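# Hold a hand fan to shade the marked square from the lamp

## Task

Grip the hand fan and position it so its blade casts shade over the entire marked square on the table, blocking the desk lamp's light, then keep it held in that spot; do not move the lamp.

## Robot and tools

Robot: two six-joint arms, left_arm and right_arm, each ending in a parallel gripper. In the scene frame the origin is at table-top height, halfway between the two nominal arm bases; +x points out over the table, +z is up, and left_arm sits on the +y side. Left and right refer to arms, not to picture sides. Calibrated bases: left_arm at (-0.039, +0.412, +0.013) m, quat_wxyz (+1.000, 0, 0, -0.020); right_arm at (+0.046, -0.484, +0.013) m, quat_wxyz (+1.000, 0, 0, -0.004). A camera stand is fixed behind the arms.

Joint order, everywhere (rows and result lists): waist, shoulder, elbow, forearm roll, wrist pitch, wrist roll. Stated ranges in rad: waist -6.283..6.283, shoulder -2.304..2.304, elbow -4.224..0.061, forearm roll -6.283..6.283, wrist pitch -2.164..2.164, wrist roll -6.283..6.283; true ends may differ by up to 0.010 rad.

Row format (shared by execute_actions and move): one flat list of 14 numbers, each in [-1, 1], covering both arms even if one is idle: left_arm's six joint values then its opening, then right_arm's six joint values then its opening. Joint values are offsets, scaled so 1.0 = 2.262 rad, measured from the Joint targets shown in the latest result (not from the previous row). Sending 0 for a joint keeps its current target. Opening is absolute, not an offset: +1 fully open, -1 closed. To leave a gripper unchanged, resend its current command; 0 means half-open.

execute_actions(actions, cameras): actions is a list of actions; each action is up to 15 rows, one per 1/30 s step, and a short action repeats its final row to fill 15 steps. Offsets in every row of an action count from the targets at that action's start; successive actions stack. An action that would push a joint more than 0.010 rad beyond its range is rejected for both arms; a malformed action, or a first action failing that check, rejects the call. An empty list just reports state and images.

move(target, speed, blend, opening_speed, blocking, cameras): target is one 14-number row or a list of up to 15 rows; all offsets count from the current Joint targets, not from the previous waypoint. Joints move together along a joint-space path, so the hand traces a curve and nothing is avoided. speed is rad/s for the joint with farthest to go, 0.01 to 3.14, default 0.5 (one value or one per target). blend (rad) rounds corners at intermediate targets. opening_speed (>= 0.2 per second on the -1..1 scale) ramps gripper openings. Whole moves are capped at 10 s. blocking=false returns after about 0.5 s while the move continues. The result adds a move: line such as done, off_target, moving, held or fault; limits=held means steps were withheld. Done does not imply no contact.

wait(seconds 0 to 10) lets time pass holding commands. stop brakes a running move. zoom_image(camera, region [x0, y0, x1, y1] pixels, at most 504 by 504) magnifies the latest image of cam_head_left, cam_head_right, cam_high, cam_low, cam_left_wrist or cam_right_wrist. clear_fault(arm) clears a torque fault already reported for left_arm or right_arm. finished_scene(scene) ends the current scene, given its number; it is final, so call it only once the fan is steadily shading the square.

Results: end_effector_position (m), end_effector_quat_wxyz and velocities in the scene frame; position is the point between closed finger pads, about 2 cm short of the fingertips, and may be off by a few cm. Gripper fingers point along its +z and close along its y. Joint positions/velocities list six joints plus pad gap in metres (0.084 open). grip_measured is the opening on the command scale; to hold the fan keep commanding below it (further below squeezes harder, about 24 N per pad max). Joint torques are total drive output, positive toward larger angles, and noisy. "joint sent to its limit" means a joint was clamped at its end. "joint command not followed" means the arm-to-arm clearance check altered targets. Wrist depth gives a 7x7 grid of distances in mm (195 to 3000) per wrist camera; "-" means no valid reading. Camera calibration (K, distortion, T_world_to_cam) lets you project scene points into images; fixed cameras may have shifted slightly.

Motion limits: each joint target stays within 0.692 rad of its measured angle, and targets that would move the hand over 70 mm from its measured spot are scaled back, so large moves may need several actions. If an arm is pushing against something or gets dragged, command its targets back past its measured positions.

Cautions: a torque fault (contact at the load limits: waist 44.2, shoulder 41.5, elbow 32.6, forearm roll 16.3, wrist pitch 9.61, wrist roll 10.8 N m; a held weight counts) or a motor pinned at its limit for 1 s stops the arm until clear_fault. Holding loads or straining heats motors; MOTOR HOT appears at 65 °C and at 80 °C the arm is braked for 30 to 60 s. Avoid arm-to-arm contact and never close a gripper on the other arm's fingers. Don't strike the table or fixed items hard, don't knock the lamp, don't drop the fan or let anything fall off the table. Move smoothly and gently; loose objects may occasionally be nudged by outside pushes, so recheck the shade before finishing.

Each tool is called after "Request:" by a JSON object that holds its "fn" and its "kwargs".

## Session

Request:
{"fn": "execute_actions", "kwargs": {"actions": []}}

Scene clock: 0.00 s.
left_arm: end_effector_position=(+0.1020, +0.5249, +0.3008) grip_measured=+1.00 end_effector_quat_wxyz=(+0.639, -0.488, -0.592, -0.053) | right_arm: end_effector_position=(+0.7143, -0.5785, +0.1220) grip_measured=+1.00 end_effector_quat_wxyz=(-0.095, -0.514, +0.813, -0.257)
Joint positions: left_arm=[-0.135 -0.305 -0.427 0.589 -1.494 -2.466 0.084] | right_arm=[0.059 -0.88 -1.4 -0.982 -0.677 2.898 0.084]
Joint velocities: within noise
Joint torques (N m): no reading
Wrist depth (mm): cam_left_wrist=[1939 2181 2608 2693 2410 2150 2016 / 1888 2131 2552 2838 2541 2336 2049 / 1819 2102 2375 2887 2744 2487 2221 / 1776 1992 2352 2720 - 2635 2168 / - 1969 2219 2632 2868 2288 1850 / - 1880 2126 2500 2343 1916 1583 / - - 2086 2297 1952 1652 1419] | cam_right_wrist=[1885 1709 1548 1391 1311 306 289 / 1762 1603 1432 1350 312 299 277 / 1612 1477 1362 318 302 282 263 / 1497 1366 1286 304 285 268 253 / 1411 1300 1215 287 273 257 241 / 1304 1223 1144 269 259 244 230 / 1237 1154 1083 259 247 234 222]
Joint targets: left_arm=[-0.135 -0.305 -0.427 0.589 -1.494 -2.466] | right_arm=[0.059 -0.880 -1.400 -0.982 -0.677 2.898]
Tool commands: left_gripper/opening=+1.0 right_gripper/opening=+1.0

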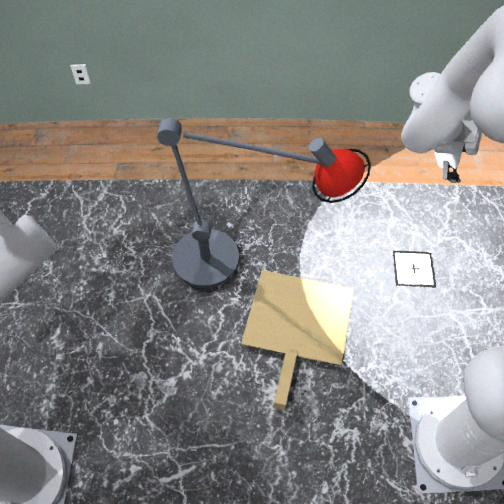

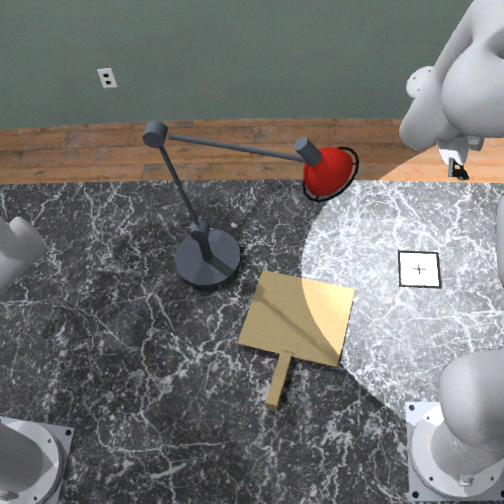

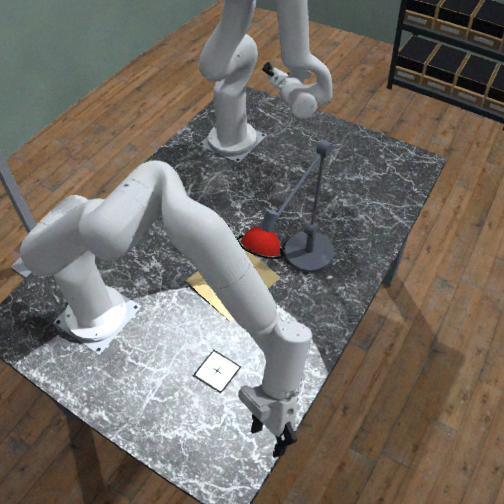

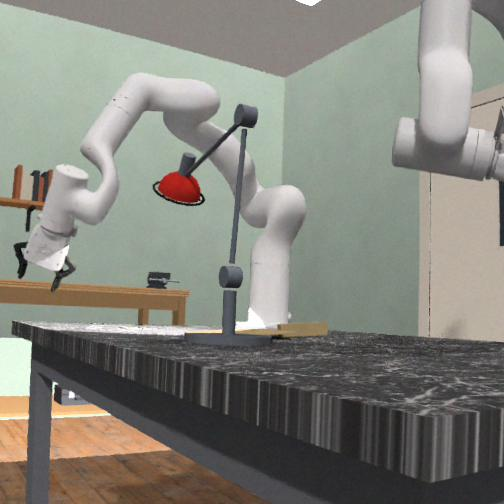

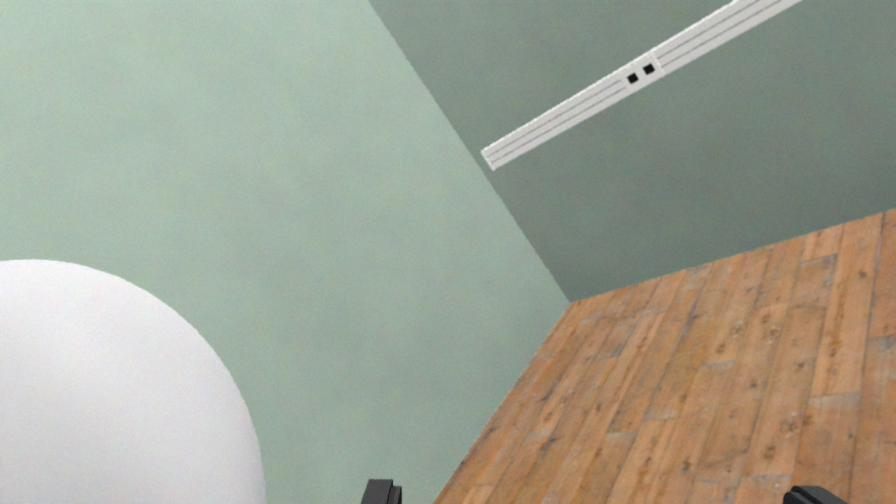

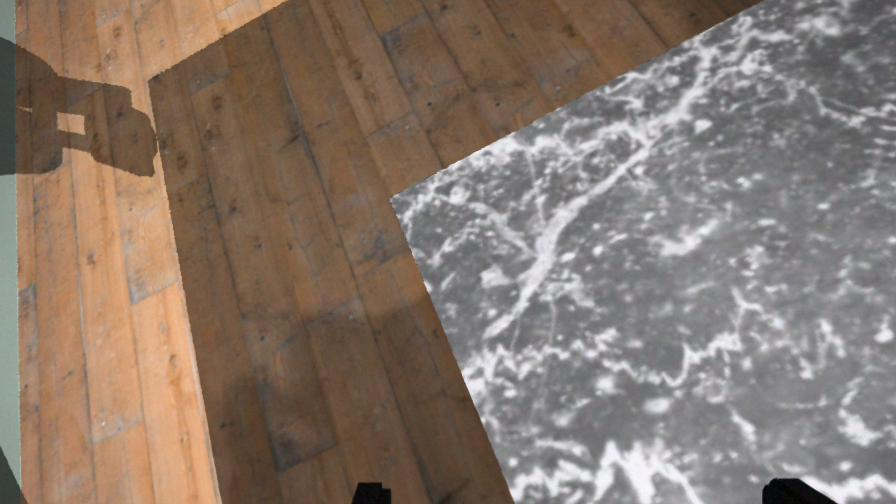

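Request:
{"fn": "zoom_image", "kwargs": {"camera": "cam_head_left", "region": [220, 250, 380, 410]}}

Request:
{"fn": "zoom_image", "kwargs": {"camera": "cam_low", "region": [140, 160, 340, 360]}}

Request:
{"fn": "zoom_image", "kwargs": {"camera": "cam_high", "region": [160, 210, 320, 420]}}

Request:
{"fn": "zoom_image", "kwargs": {"camera": "cam_head_right", "region": [220, 130, 460, 420]}}

Scaled by 3.150 from the camera's 504x504 image, which has a finer 720x720 frame.

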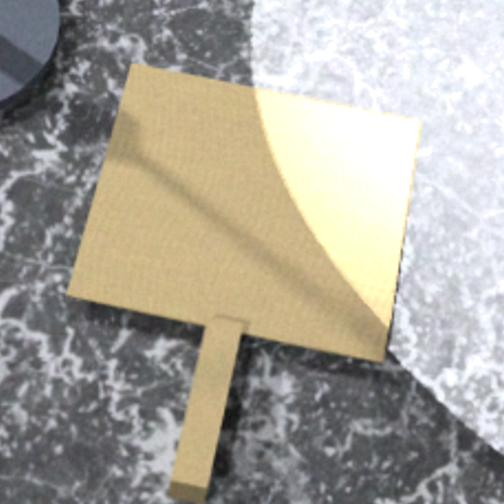

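Scaled by 2.520 from the camera's 504x504 image, which has a finer 720x720 frame.

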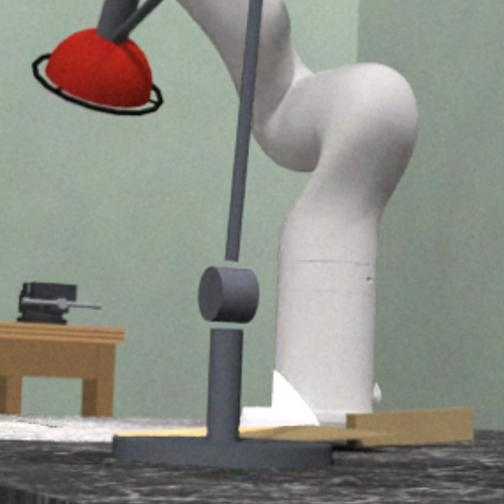

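Scaled by 2.400 from the camera's 504x504 image, which has a finer 720x720 frame.

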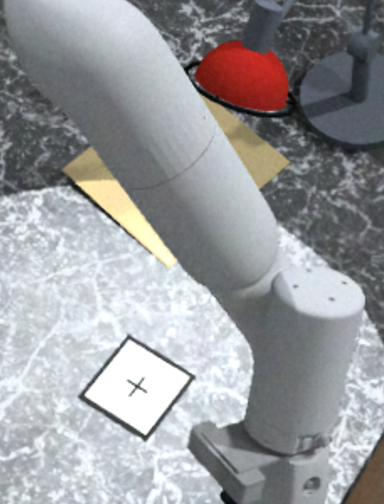

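Scaled by 1.738 from the camera's 504x504 image, which has a finer 720x720 frame.

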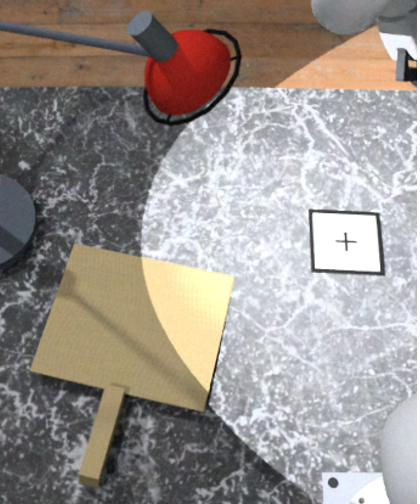

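Request:
{"fn": "move", "kwargs": {"target": [[0,0,0,0,0,0,1,0,0.4377,0.4046,0.4341,0.0363,-0.7131,1],[0,0,0,0,0,0,1,0.4584,0.4377,0.4046,0.4341,0.0363,-0.7131,1],[0,0,0,0,0,0,1,0.4584,0.2515,0.3322,0.4341,0.1501,-0.7131,1]], "speed": 1.2, "blend": 0.2}}

Scene clock: 94.13 s.
left_arm: end_effector_position=(+0.1020, +0.5249, +0.3008) grip_measured=+1.00 end_effector_quat_wxyz=(+0.639, -0.488, -0.592, -0.053) | right_arm: end_effector_position=(+0.2326, -0.1287, +0.1510) grip_measured=+1.00 end_effector_quat_wxyz=(+0.000, +0.995, -0.099, +0.000)
Joint positions: left_arm=[-0.135 -0.305 -0.427 0.589 -1.494 -2.466 0.084] | right_arm=[1.096 -0.311 -0.649 0 -0.337 1.285 0.084]
Joint velocities: within noise
Joint torques (N m): left_arm=[0.57 24.6 -11.92 0.39 -2.11 -0.1] | right_arm=[2.75 17.77 -17.98 1.2 0.47 -0.05]
Wrist depth (mm): cam_left_wrist=[1915 2183 2632 2698 2427 2182 1971 / 1893 2125 2503 2826 2539 2329 2116 / 1819 2108 2386 2864 2790 2482 2210 / 1781 1980 2276 2733 - 2605 2209 / - 1947 2212 2648 2918 2331 1822 / - 1936 2135 2490 2392 1896 1584 / - - 2108 2315 1963 1680 1412] | cam_right_wrist=[267 273 269 271 274 276 283 / 271 274 267 269 272 274 283 / 272 274 265 267 269 271 283 / 272 273 264 266 267 270 283 / 272 274 262 264 266 267 284 / 273 274 276 277 280 282 284 / 273 275 277 278 281 282 285]
Joint targets: left_arm=[-0.135 -0.305 -0.427 0.589 -1.494 -2.466] | right_arm=[1.096 -0.312 -0.649 0.000 -0.337 1.285]
move: done
camera_calibration:
cam_right_wrist: T_world_to_cam=[[-0.190388, -0.981523, 0.0190966, -0.053286], [-0.981683, 0.190489, 0.00357697, 0.318319], [-0.00714857, -0.0180658, -0.999811, 0.274486], [0, 0, 0, 1]] pos_world=[0.304306, -0.107979, 0.274313]

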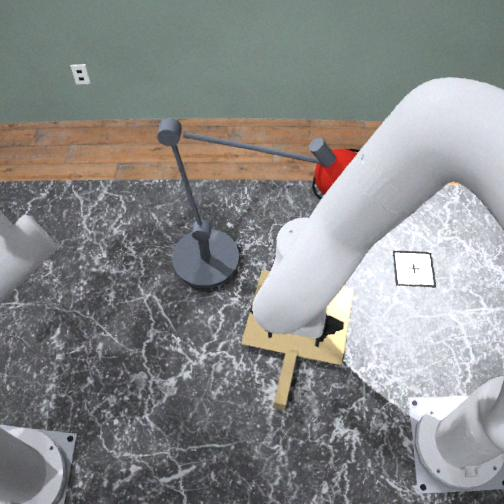

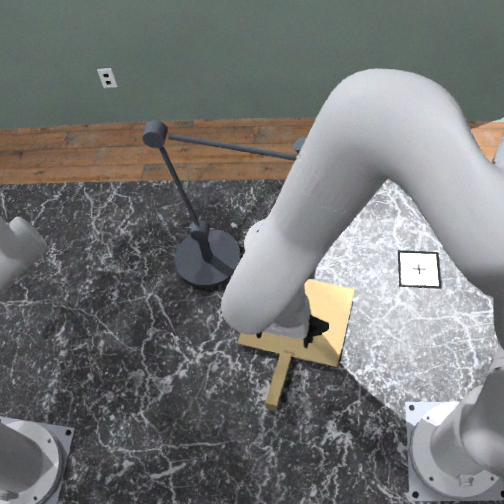

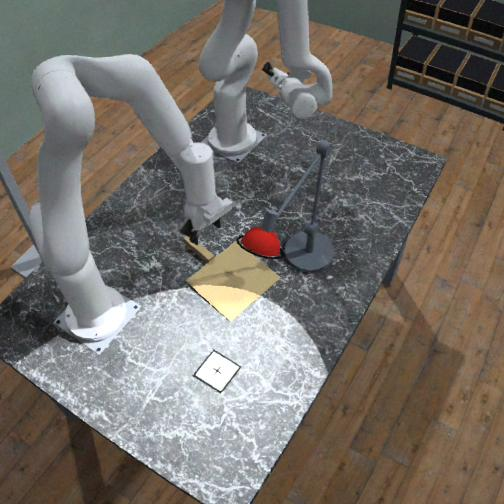

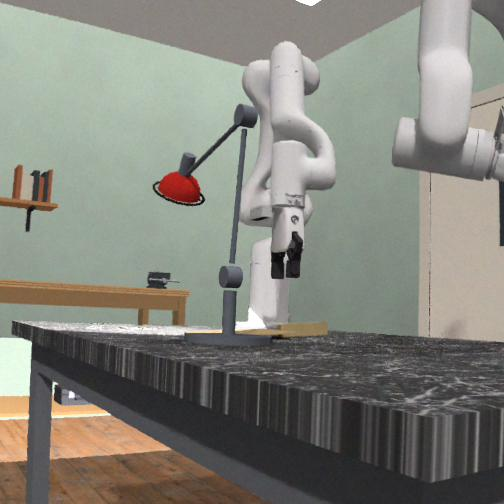

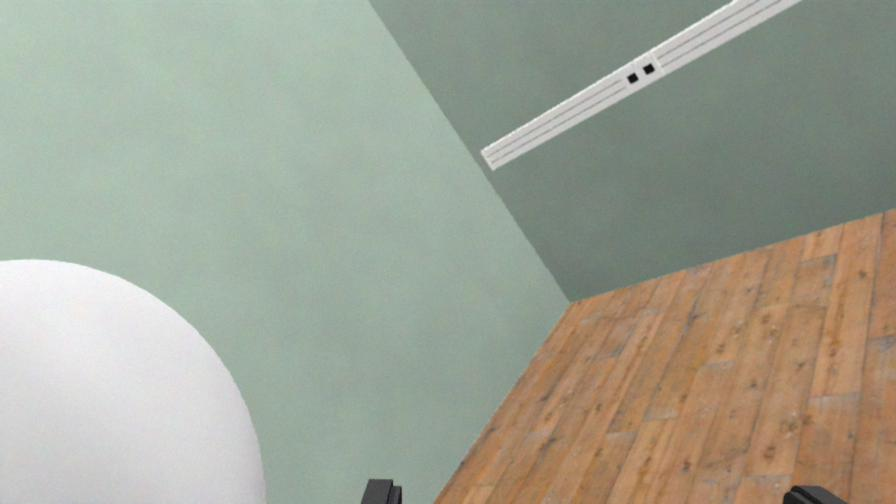

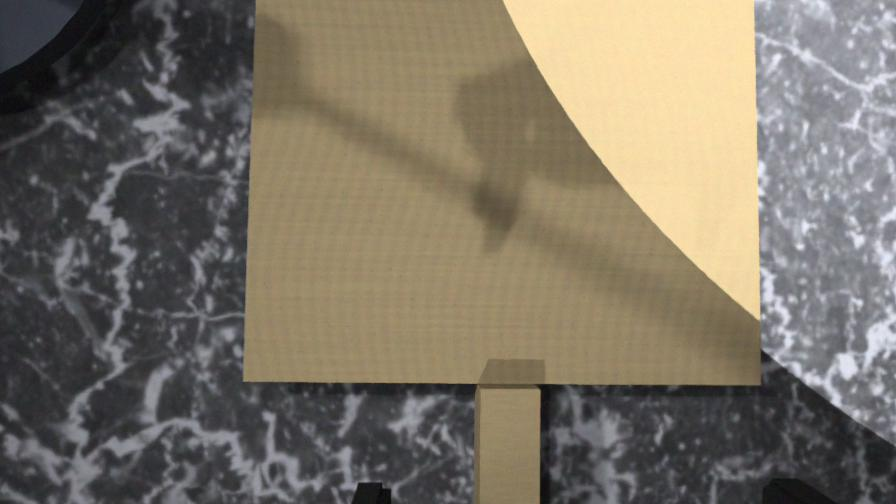

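Request:
{"fn": "move", "kwargs": {"target": [0,0,0,0,0,0,1,0.0093,-0.1408,-0.0160,0,0.1247,0.0093,1], "speed": 0.4, "cameras": ["cam_low","cam_right_wrist"]}}

Request:
{"fn": "move", "kwargs": {"target": [0,0,0,0,0,0,1,0,0,0,0,0,0,-0.9], "opening_speed": 1.2}}

Scene clock: 111.27 s.
left_arm: end_effector_position=(+0.1020, +0.5249, +0.3008) grip_measured=+1.00 end_effector_quat_wxyz=(+0.639, -0.488, -0.592, -0.053) | right_arm: end_effector_position=(+0.2255, -0.1241, +0.0303) grip_measured=+1.00 end_effector_quat_wxyz=(+0.000, +0.995, -0.099, +0.000)
Joint positions: left_arm=[-0.135 -0.305 -0.427 0.589 -1.494 -2.466 0.084] | right_arm=[1.117 -0.63 -0.685 0 -0.055 1.306 0.084]
Joint velocities: within noise
Joint torques (N m): left_arm=[1.5 25.11 -11.87 0.11 -2.01 -0.01] | right_arm=[1.14 20.1 -12.7 0.37 0.48 0.29]
Wrist depth (mm): cam_left_wrist=[1932 2232 2606 2704 2432 2169 1998 / 1865 2139 2462 2796 2529 2281 2118 / 1840 2034 2387 2842 2815 2464 2215 / 1789 1978 2347 2746 - 2608 2190 / - 1929 2191 2644 2873 2310 1853 / - 1917 2138 2463 2369 1930 1575 / - - 2084 2277 1977 1658 1408] | cam_right_wrist=[- - - - - - - / - - - - - - - / - - - - - - - / - - - - - - - / - - - - - - - / - - - - - - - / - - - - - - -]
Joint targets: left_arm=[-0.135 -0.305 -0.427 0.589 -1.494 -2.466] | right_arm=[1.117 -0.630 -0.685 0.000 -0.055 1.306]
move: done
camera_calibration:
cam_right_wrist: T_world_to_cam=[[-0.190292, -0.981538, 0.0192923, -0.0478966], [-0.981702, 0.190393, 0.00354059, 0.310808], [-0.00714835, -0.0182656, -0.999808, 0.153718], [0, 0, 0, 1]] pos_world=[0.297105, -0.10338, 0.153512]
Images, in order (width x height): cam_low 504x504, cam_right_wrist 896x504.

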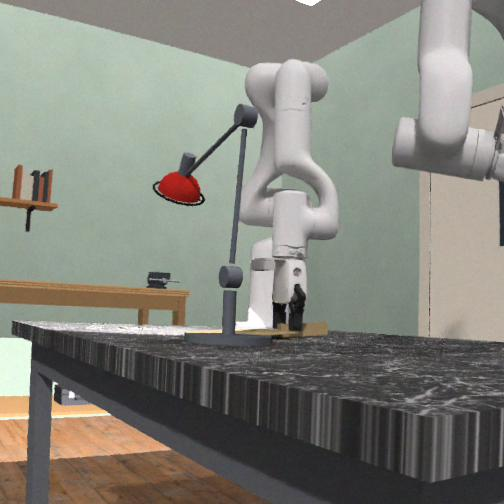

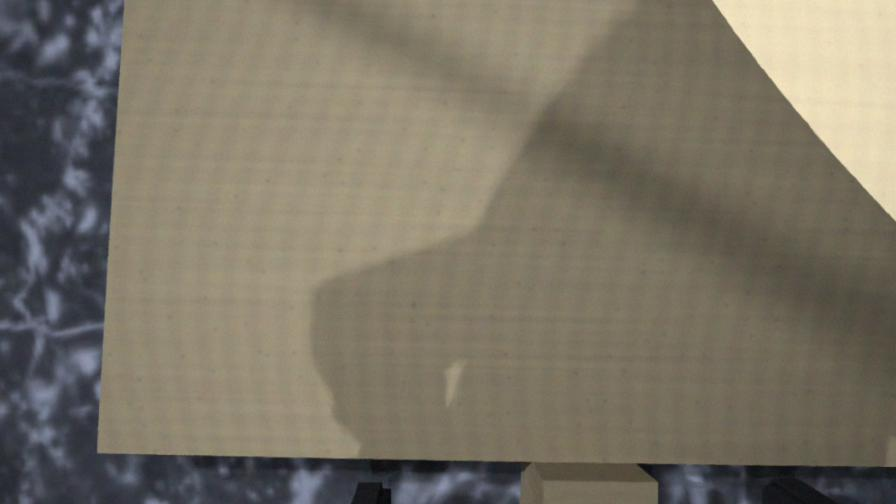

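Scene clock: 113.07 s.
left_arm: end_effector_position=(+0.1020, +0.5249, +0.3008) grip_measured=+1.00 end_effector_quat_wxyz=(+0.639, -0.488, -0.592, -0.053) | right_arm: end_effector_position=(+0.2254, -0.1241, +0.0302) grip_measured=-0.46 end_effector_quat_wxyz=(+0.000, +0.995, -0.099, +0.000)
Joint positions: left_arm=[-0.135 -0.305 -0.427 0.589 -1.494 -2.466 0.084] | right_arm=[1.117 -0.63 -0.685 0 -0.055 1.306 0.024]
Joint velocities: within noise
Joint torques (N m): left_arm=[1.03 25.72 -11.81 -0.02 -2.06 -0.08] | right_arm=[1.16 21.05 -10.68 0.29 0.3 -0.07]
Wrist depth (mm): cam_left_wrist=[1956 2228 2614 2732 2413 2162 1983 / 1896 2164 2454 2770 2600 2327 2117 / 1805 2024 2373 2818 2814 2487 2215 / 1784 2012 2313 2745 - 2635 2196 / - 1968 2216 2632 2826 2355 1862 / - 1918 2139 2464 2389 1940 1599 / - - 2076 2295 1948 1661 1424] | cam_right_wrist=[- - - - - - - / - - - - - - - / - - - - - - - / - - - - - - - / - - - - - - - / - - - - - - - / - - - - - - -]
Joint targets: left_arm=[-0.135 -0.305 -0.427 0.589 -1.494 -2.466] | right_arm=[1.117 -0.630 -0.685 0.000 -0.055 1.306]
move: done
camera_calibration:
cam_right_wrist: T_world_to_cam=[[-0.190388, -0.981519, 0.0192929, -0.0478641], [-0.981683, 0.190489, 0.00353885, 0.310813], [-0.00714854, -0.0182657, -0.999808, 0.153618], [0, 0, 0, 1]] pos_world=[0.297106, -0.10338, 0.153412]

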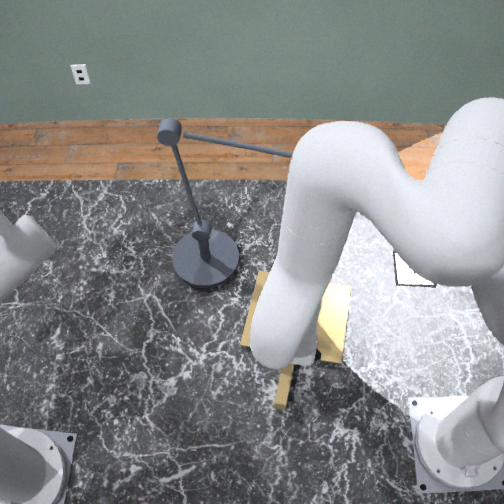

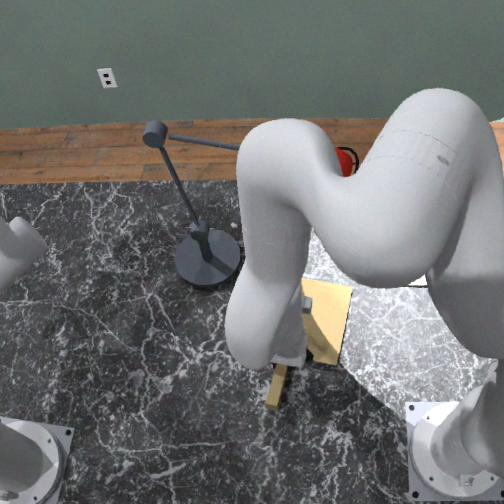

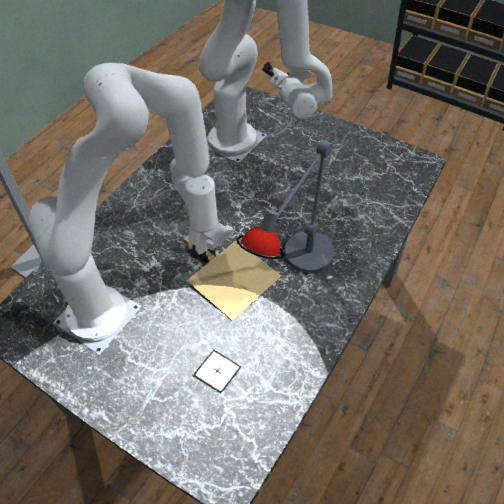

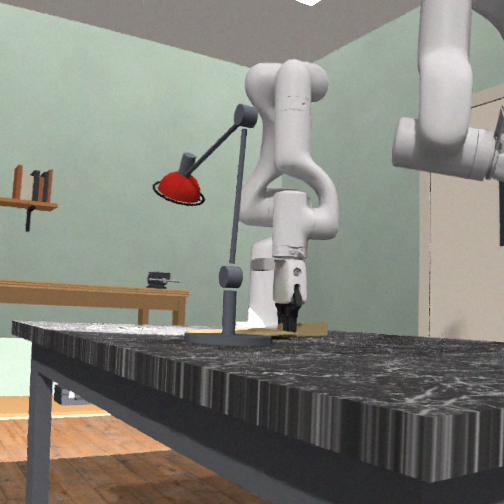

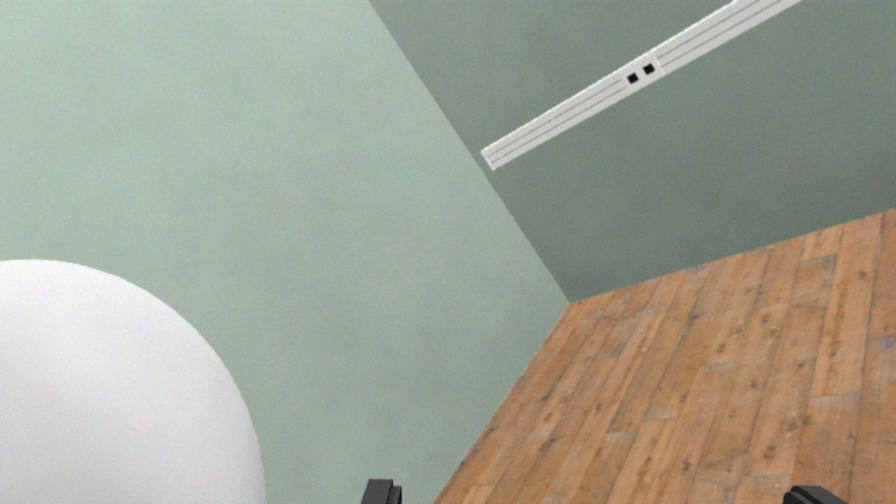

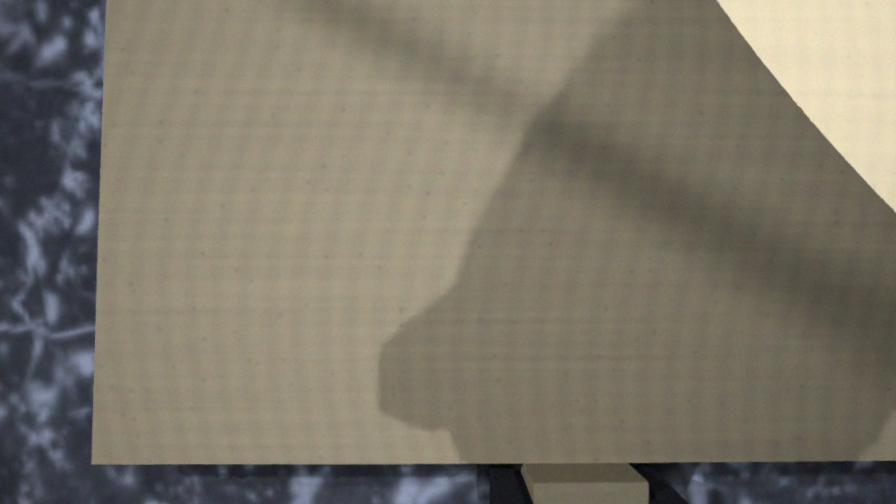

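Request:
{"fn": "move", "kwargs": {"target": [0,0,0,0,0,0,1,0,0.0961,0.0147,0,-0.0814,0,-0.9], "speed": 0.25, "cameras": ["cam_low","cam_high","cam_right_wrist"]}}

Scene clock: 122.33 s.
left_arm: end_effector_position=(+0.1020, +0.5249, +0.3008) grip_measured=+1.00 end_effector_quat_wxyz=(+0.639, -0.488, -0.592, -0.053) | right_arm: end_effector_position=(+0.2255, -0.1241, +0.1110) grip_measured=-0.46 end_effector_quat_wxyz=(+0.000, +0.995, -0.099, +0.000)
Joint positions: left_arm=[-0.135 -0.305 -0.427 0.589 -1.494 -2.466 0.084] | right_arm=[1.117 -0.413 -0.652 0 -0.239 1.306 0.024]
Joint velocities: within noise
Joint torques (N m): left_arm=[1.04 25.67 -11.86 0.38 -2.09 -0.13] | right_arm=[-0.83 40.97 -9.83 0.46 -0.21 0.01]
Wrist depth (mm): cam_left_wrist=[1938 2160 2591 2726 2408 2146 2008 / 1893 2121 2517 2825 2570 2268 2045 / 1801 2074 2406 2838 2749 2493 2232 / 1760 2020 2306 2667 - 2582 2199 / - 1939 2192 2572 2860 2330 1851 / - 1934 2138 2494 2340 1915 1571 / - - 2064 2346 1962 1652 1407] | cam_right_wrist=[- - - - - - - / - - - - - - - / - - - - - - - / - - - - - - - / - - - - - - - / - - - - - - - / 236 237 238 - - 240 242]
Joint targets: left_arm=[-0.135 -0.305 -0.427 0.589 -1.494 -2.466] | right_arm=[1.117 -0.413 -0.652 0.000 -0.239 1.306]
move: done
camera_calibration:
cam_right_wrist: T_world_to_cam=[[-0.190289, -0.981536, 0.0194095, -0.0493653], [-0.981701, 0.190393, 0.00361974, 0.310582], [-0.00724833, -0.0183655, -0.999805, 0.234424], [0, 0, 0, 1]] pos_world=[0.297205, -0.103281, 0.234212]
Images, in order (width x height): cam_high 504x504, cam_low 504x504, cam_right_wrist 896x504.

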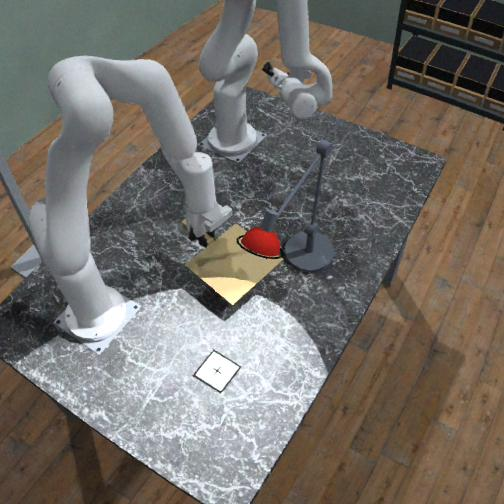

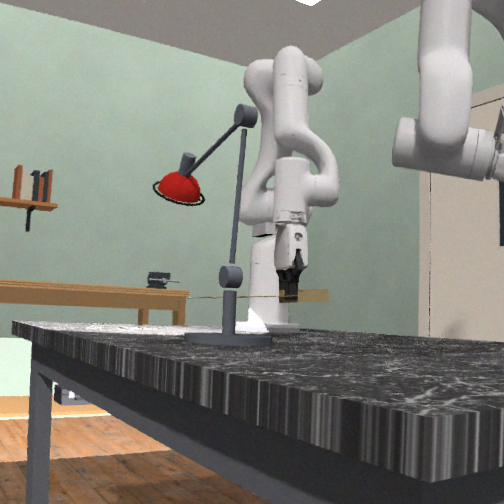

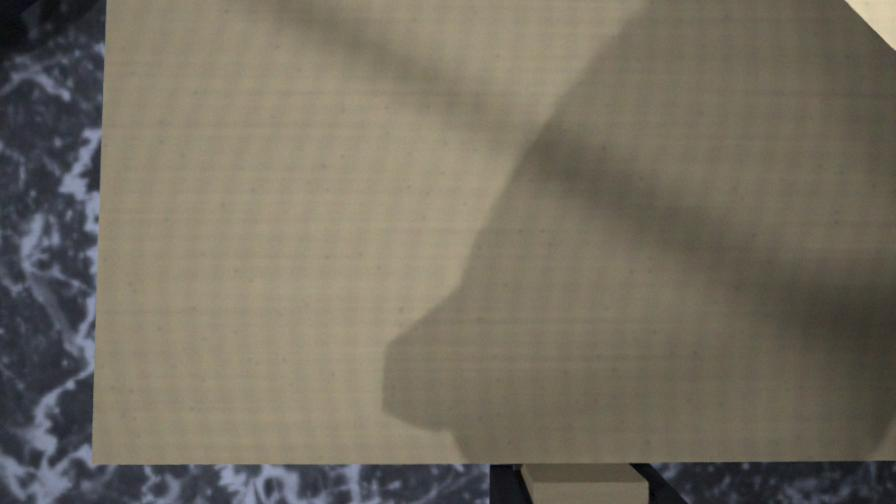

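Request:
{"fn": "move", "kwargs": {"target": [0,0,0,0,0,0,1,-0.3481,0.0373,0.0795,0,0.0422,-0.4351,-0.9], "speed": 0.5}}

Scene clock: 126.10 s.
left_arm: end_effector_position=(+0.1020, +0.5249, +0.3008) grip_measured=+1.00 end_effector_quat_wxyz=(+0.639, -0.488, -0.592, -0.053) | right_arm: end_effector_position=(+0.3635, -0.3789, +0.1012) grip_measured=-0.46 end_effector_quat_wxyz=(+0.000, +1.000, -0.001, +0.000)
Joint positions: left_arm=[-0.135 -0.305 -0.427 0.589 -1.494 -2.466 0.084] | right_arm=[0.329 -0.328 -0.472 0 -0.144 0.323 0.024]
Joint velocities: within noise
Joint torques (N m): left_arm=[0.52 25.95 -11.4 0.3 -2.19 -0.05] | right_arm=[-4.52 34.34 -7.94 0.29 0.56 0.02]
Wrist depth (mm): cam_left_wrist=[1939 2222 2592 2751 2364 2161 1967 / 1860 2110 2501 2846 2554 2299 2086 / 1828 2085 2360 2827 2773 2444 2217 / 1803 2014 2314 2732 - 2591 2183 / - 1926 2205 2567 2906 2339 1884 / - 1944 2127 2468 2348 1906 1570 / - - 2090 2269 1929 1667 1414] | cam_right_wrist=[- - - - - - - / - - - - - - - / - - - - - - - / - - - - - - - / - - - - - - - / - - - - - - - / 227 227 229 - - 232 233]
Joint targets: left_arm=[-0.135 -0.305 -0.427 0.589 -1.494 -2.466] | right_arm=[0.329 -0.328 -0.472 0.000 -0.144 0.322]
move: done
camera_calibration:
cam_right_wrist: T_world_to_cam=[[0.00525043, -0.999806, 0.0189676, -0.351019], [-0.999979, -0.00517894, 0.00381647, 0.427177], [-0.0037175, -0.0189873, -0.999813, 0.219427], [0, 0, 0, 1]] pos_world=[0.429826, -0.344572, 0.224414]

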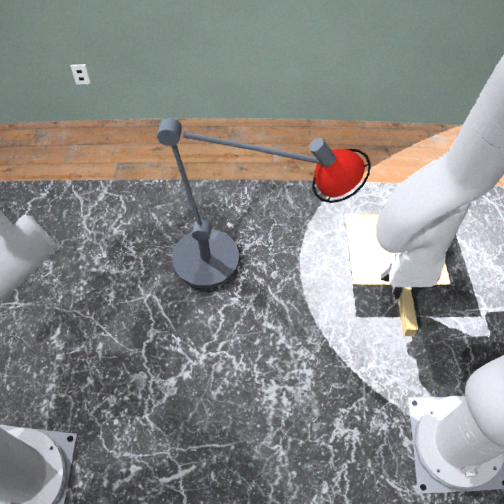

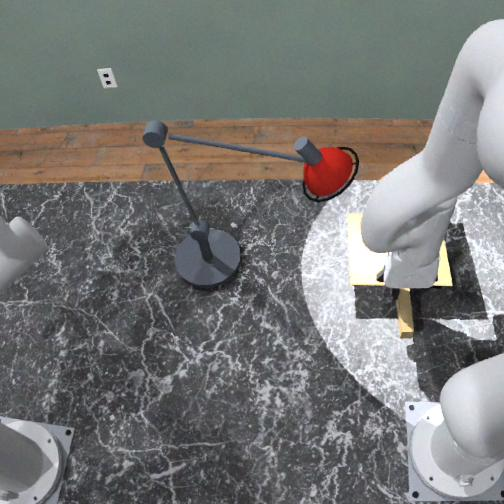

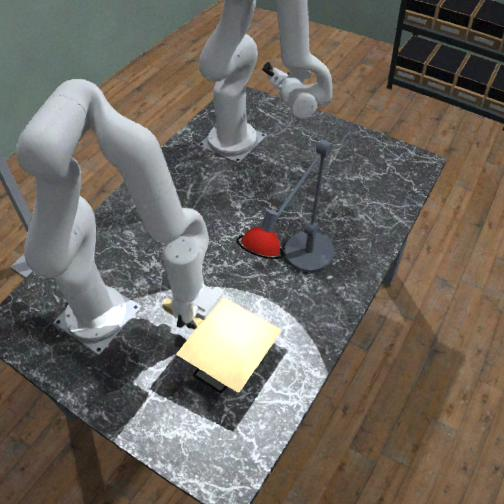

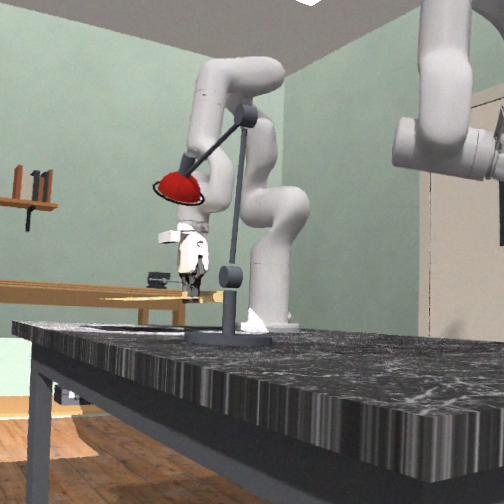

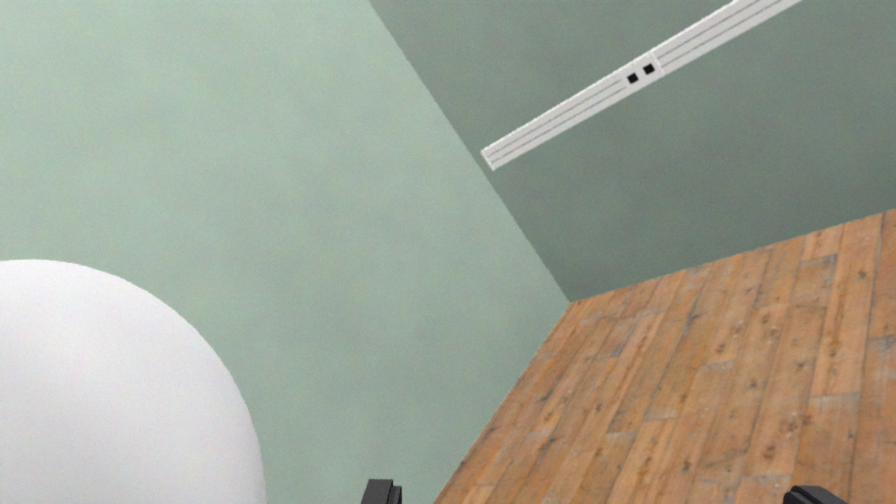

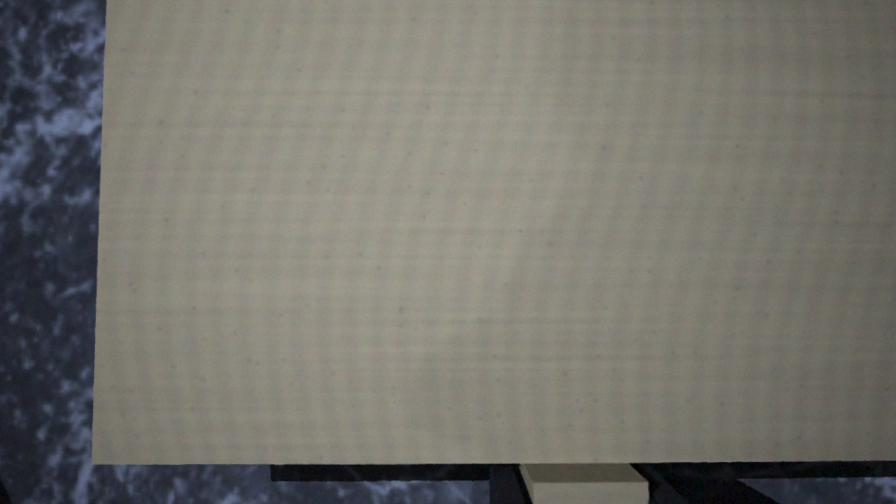

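Request:
{"fn": "zoom_image", "kwargs": {"camera": "cam_high", "region": [130, 270, 330, 470]}}

Request:
{"fn": "zoom_image", "kwargs": {"camera": "cam_head_left", "region": [320, 180, 504, 364]}}

Scaled by 2.520 from the camera's 504x504 image, which has a finer 720x720 frame.

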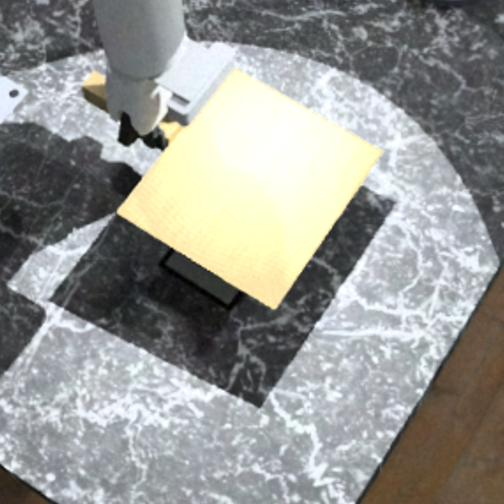

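Scaled by 2.739 from the camera's 504x504 image, which has a finer 720x720 frame.

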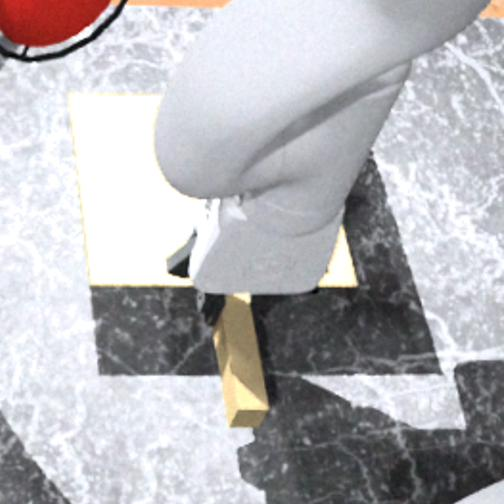

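Request:
{"fn": "finished_scene", "kwargs": {"scene": 1}}

The scene is finished: the task was done.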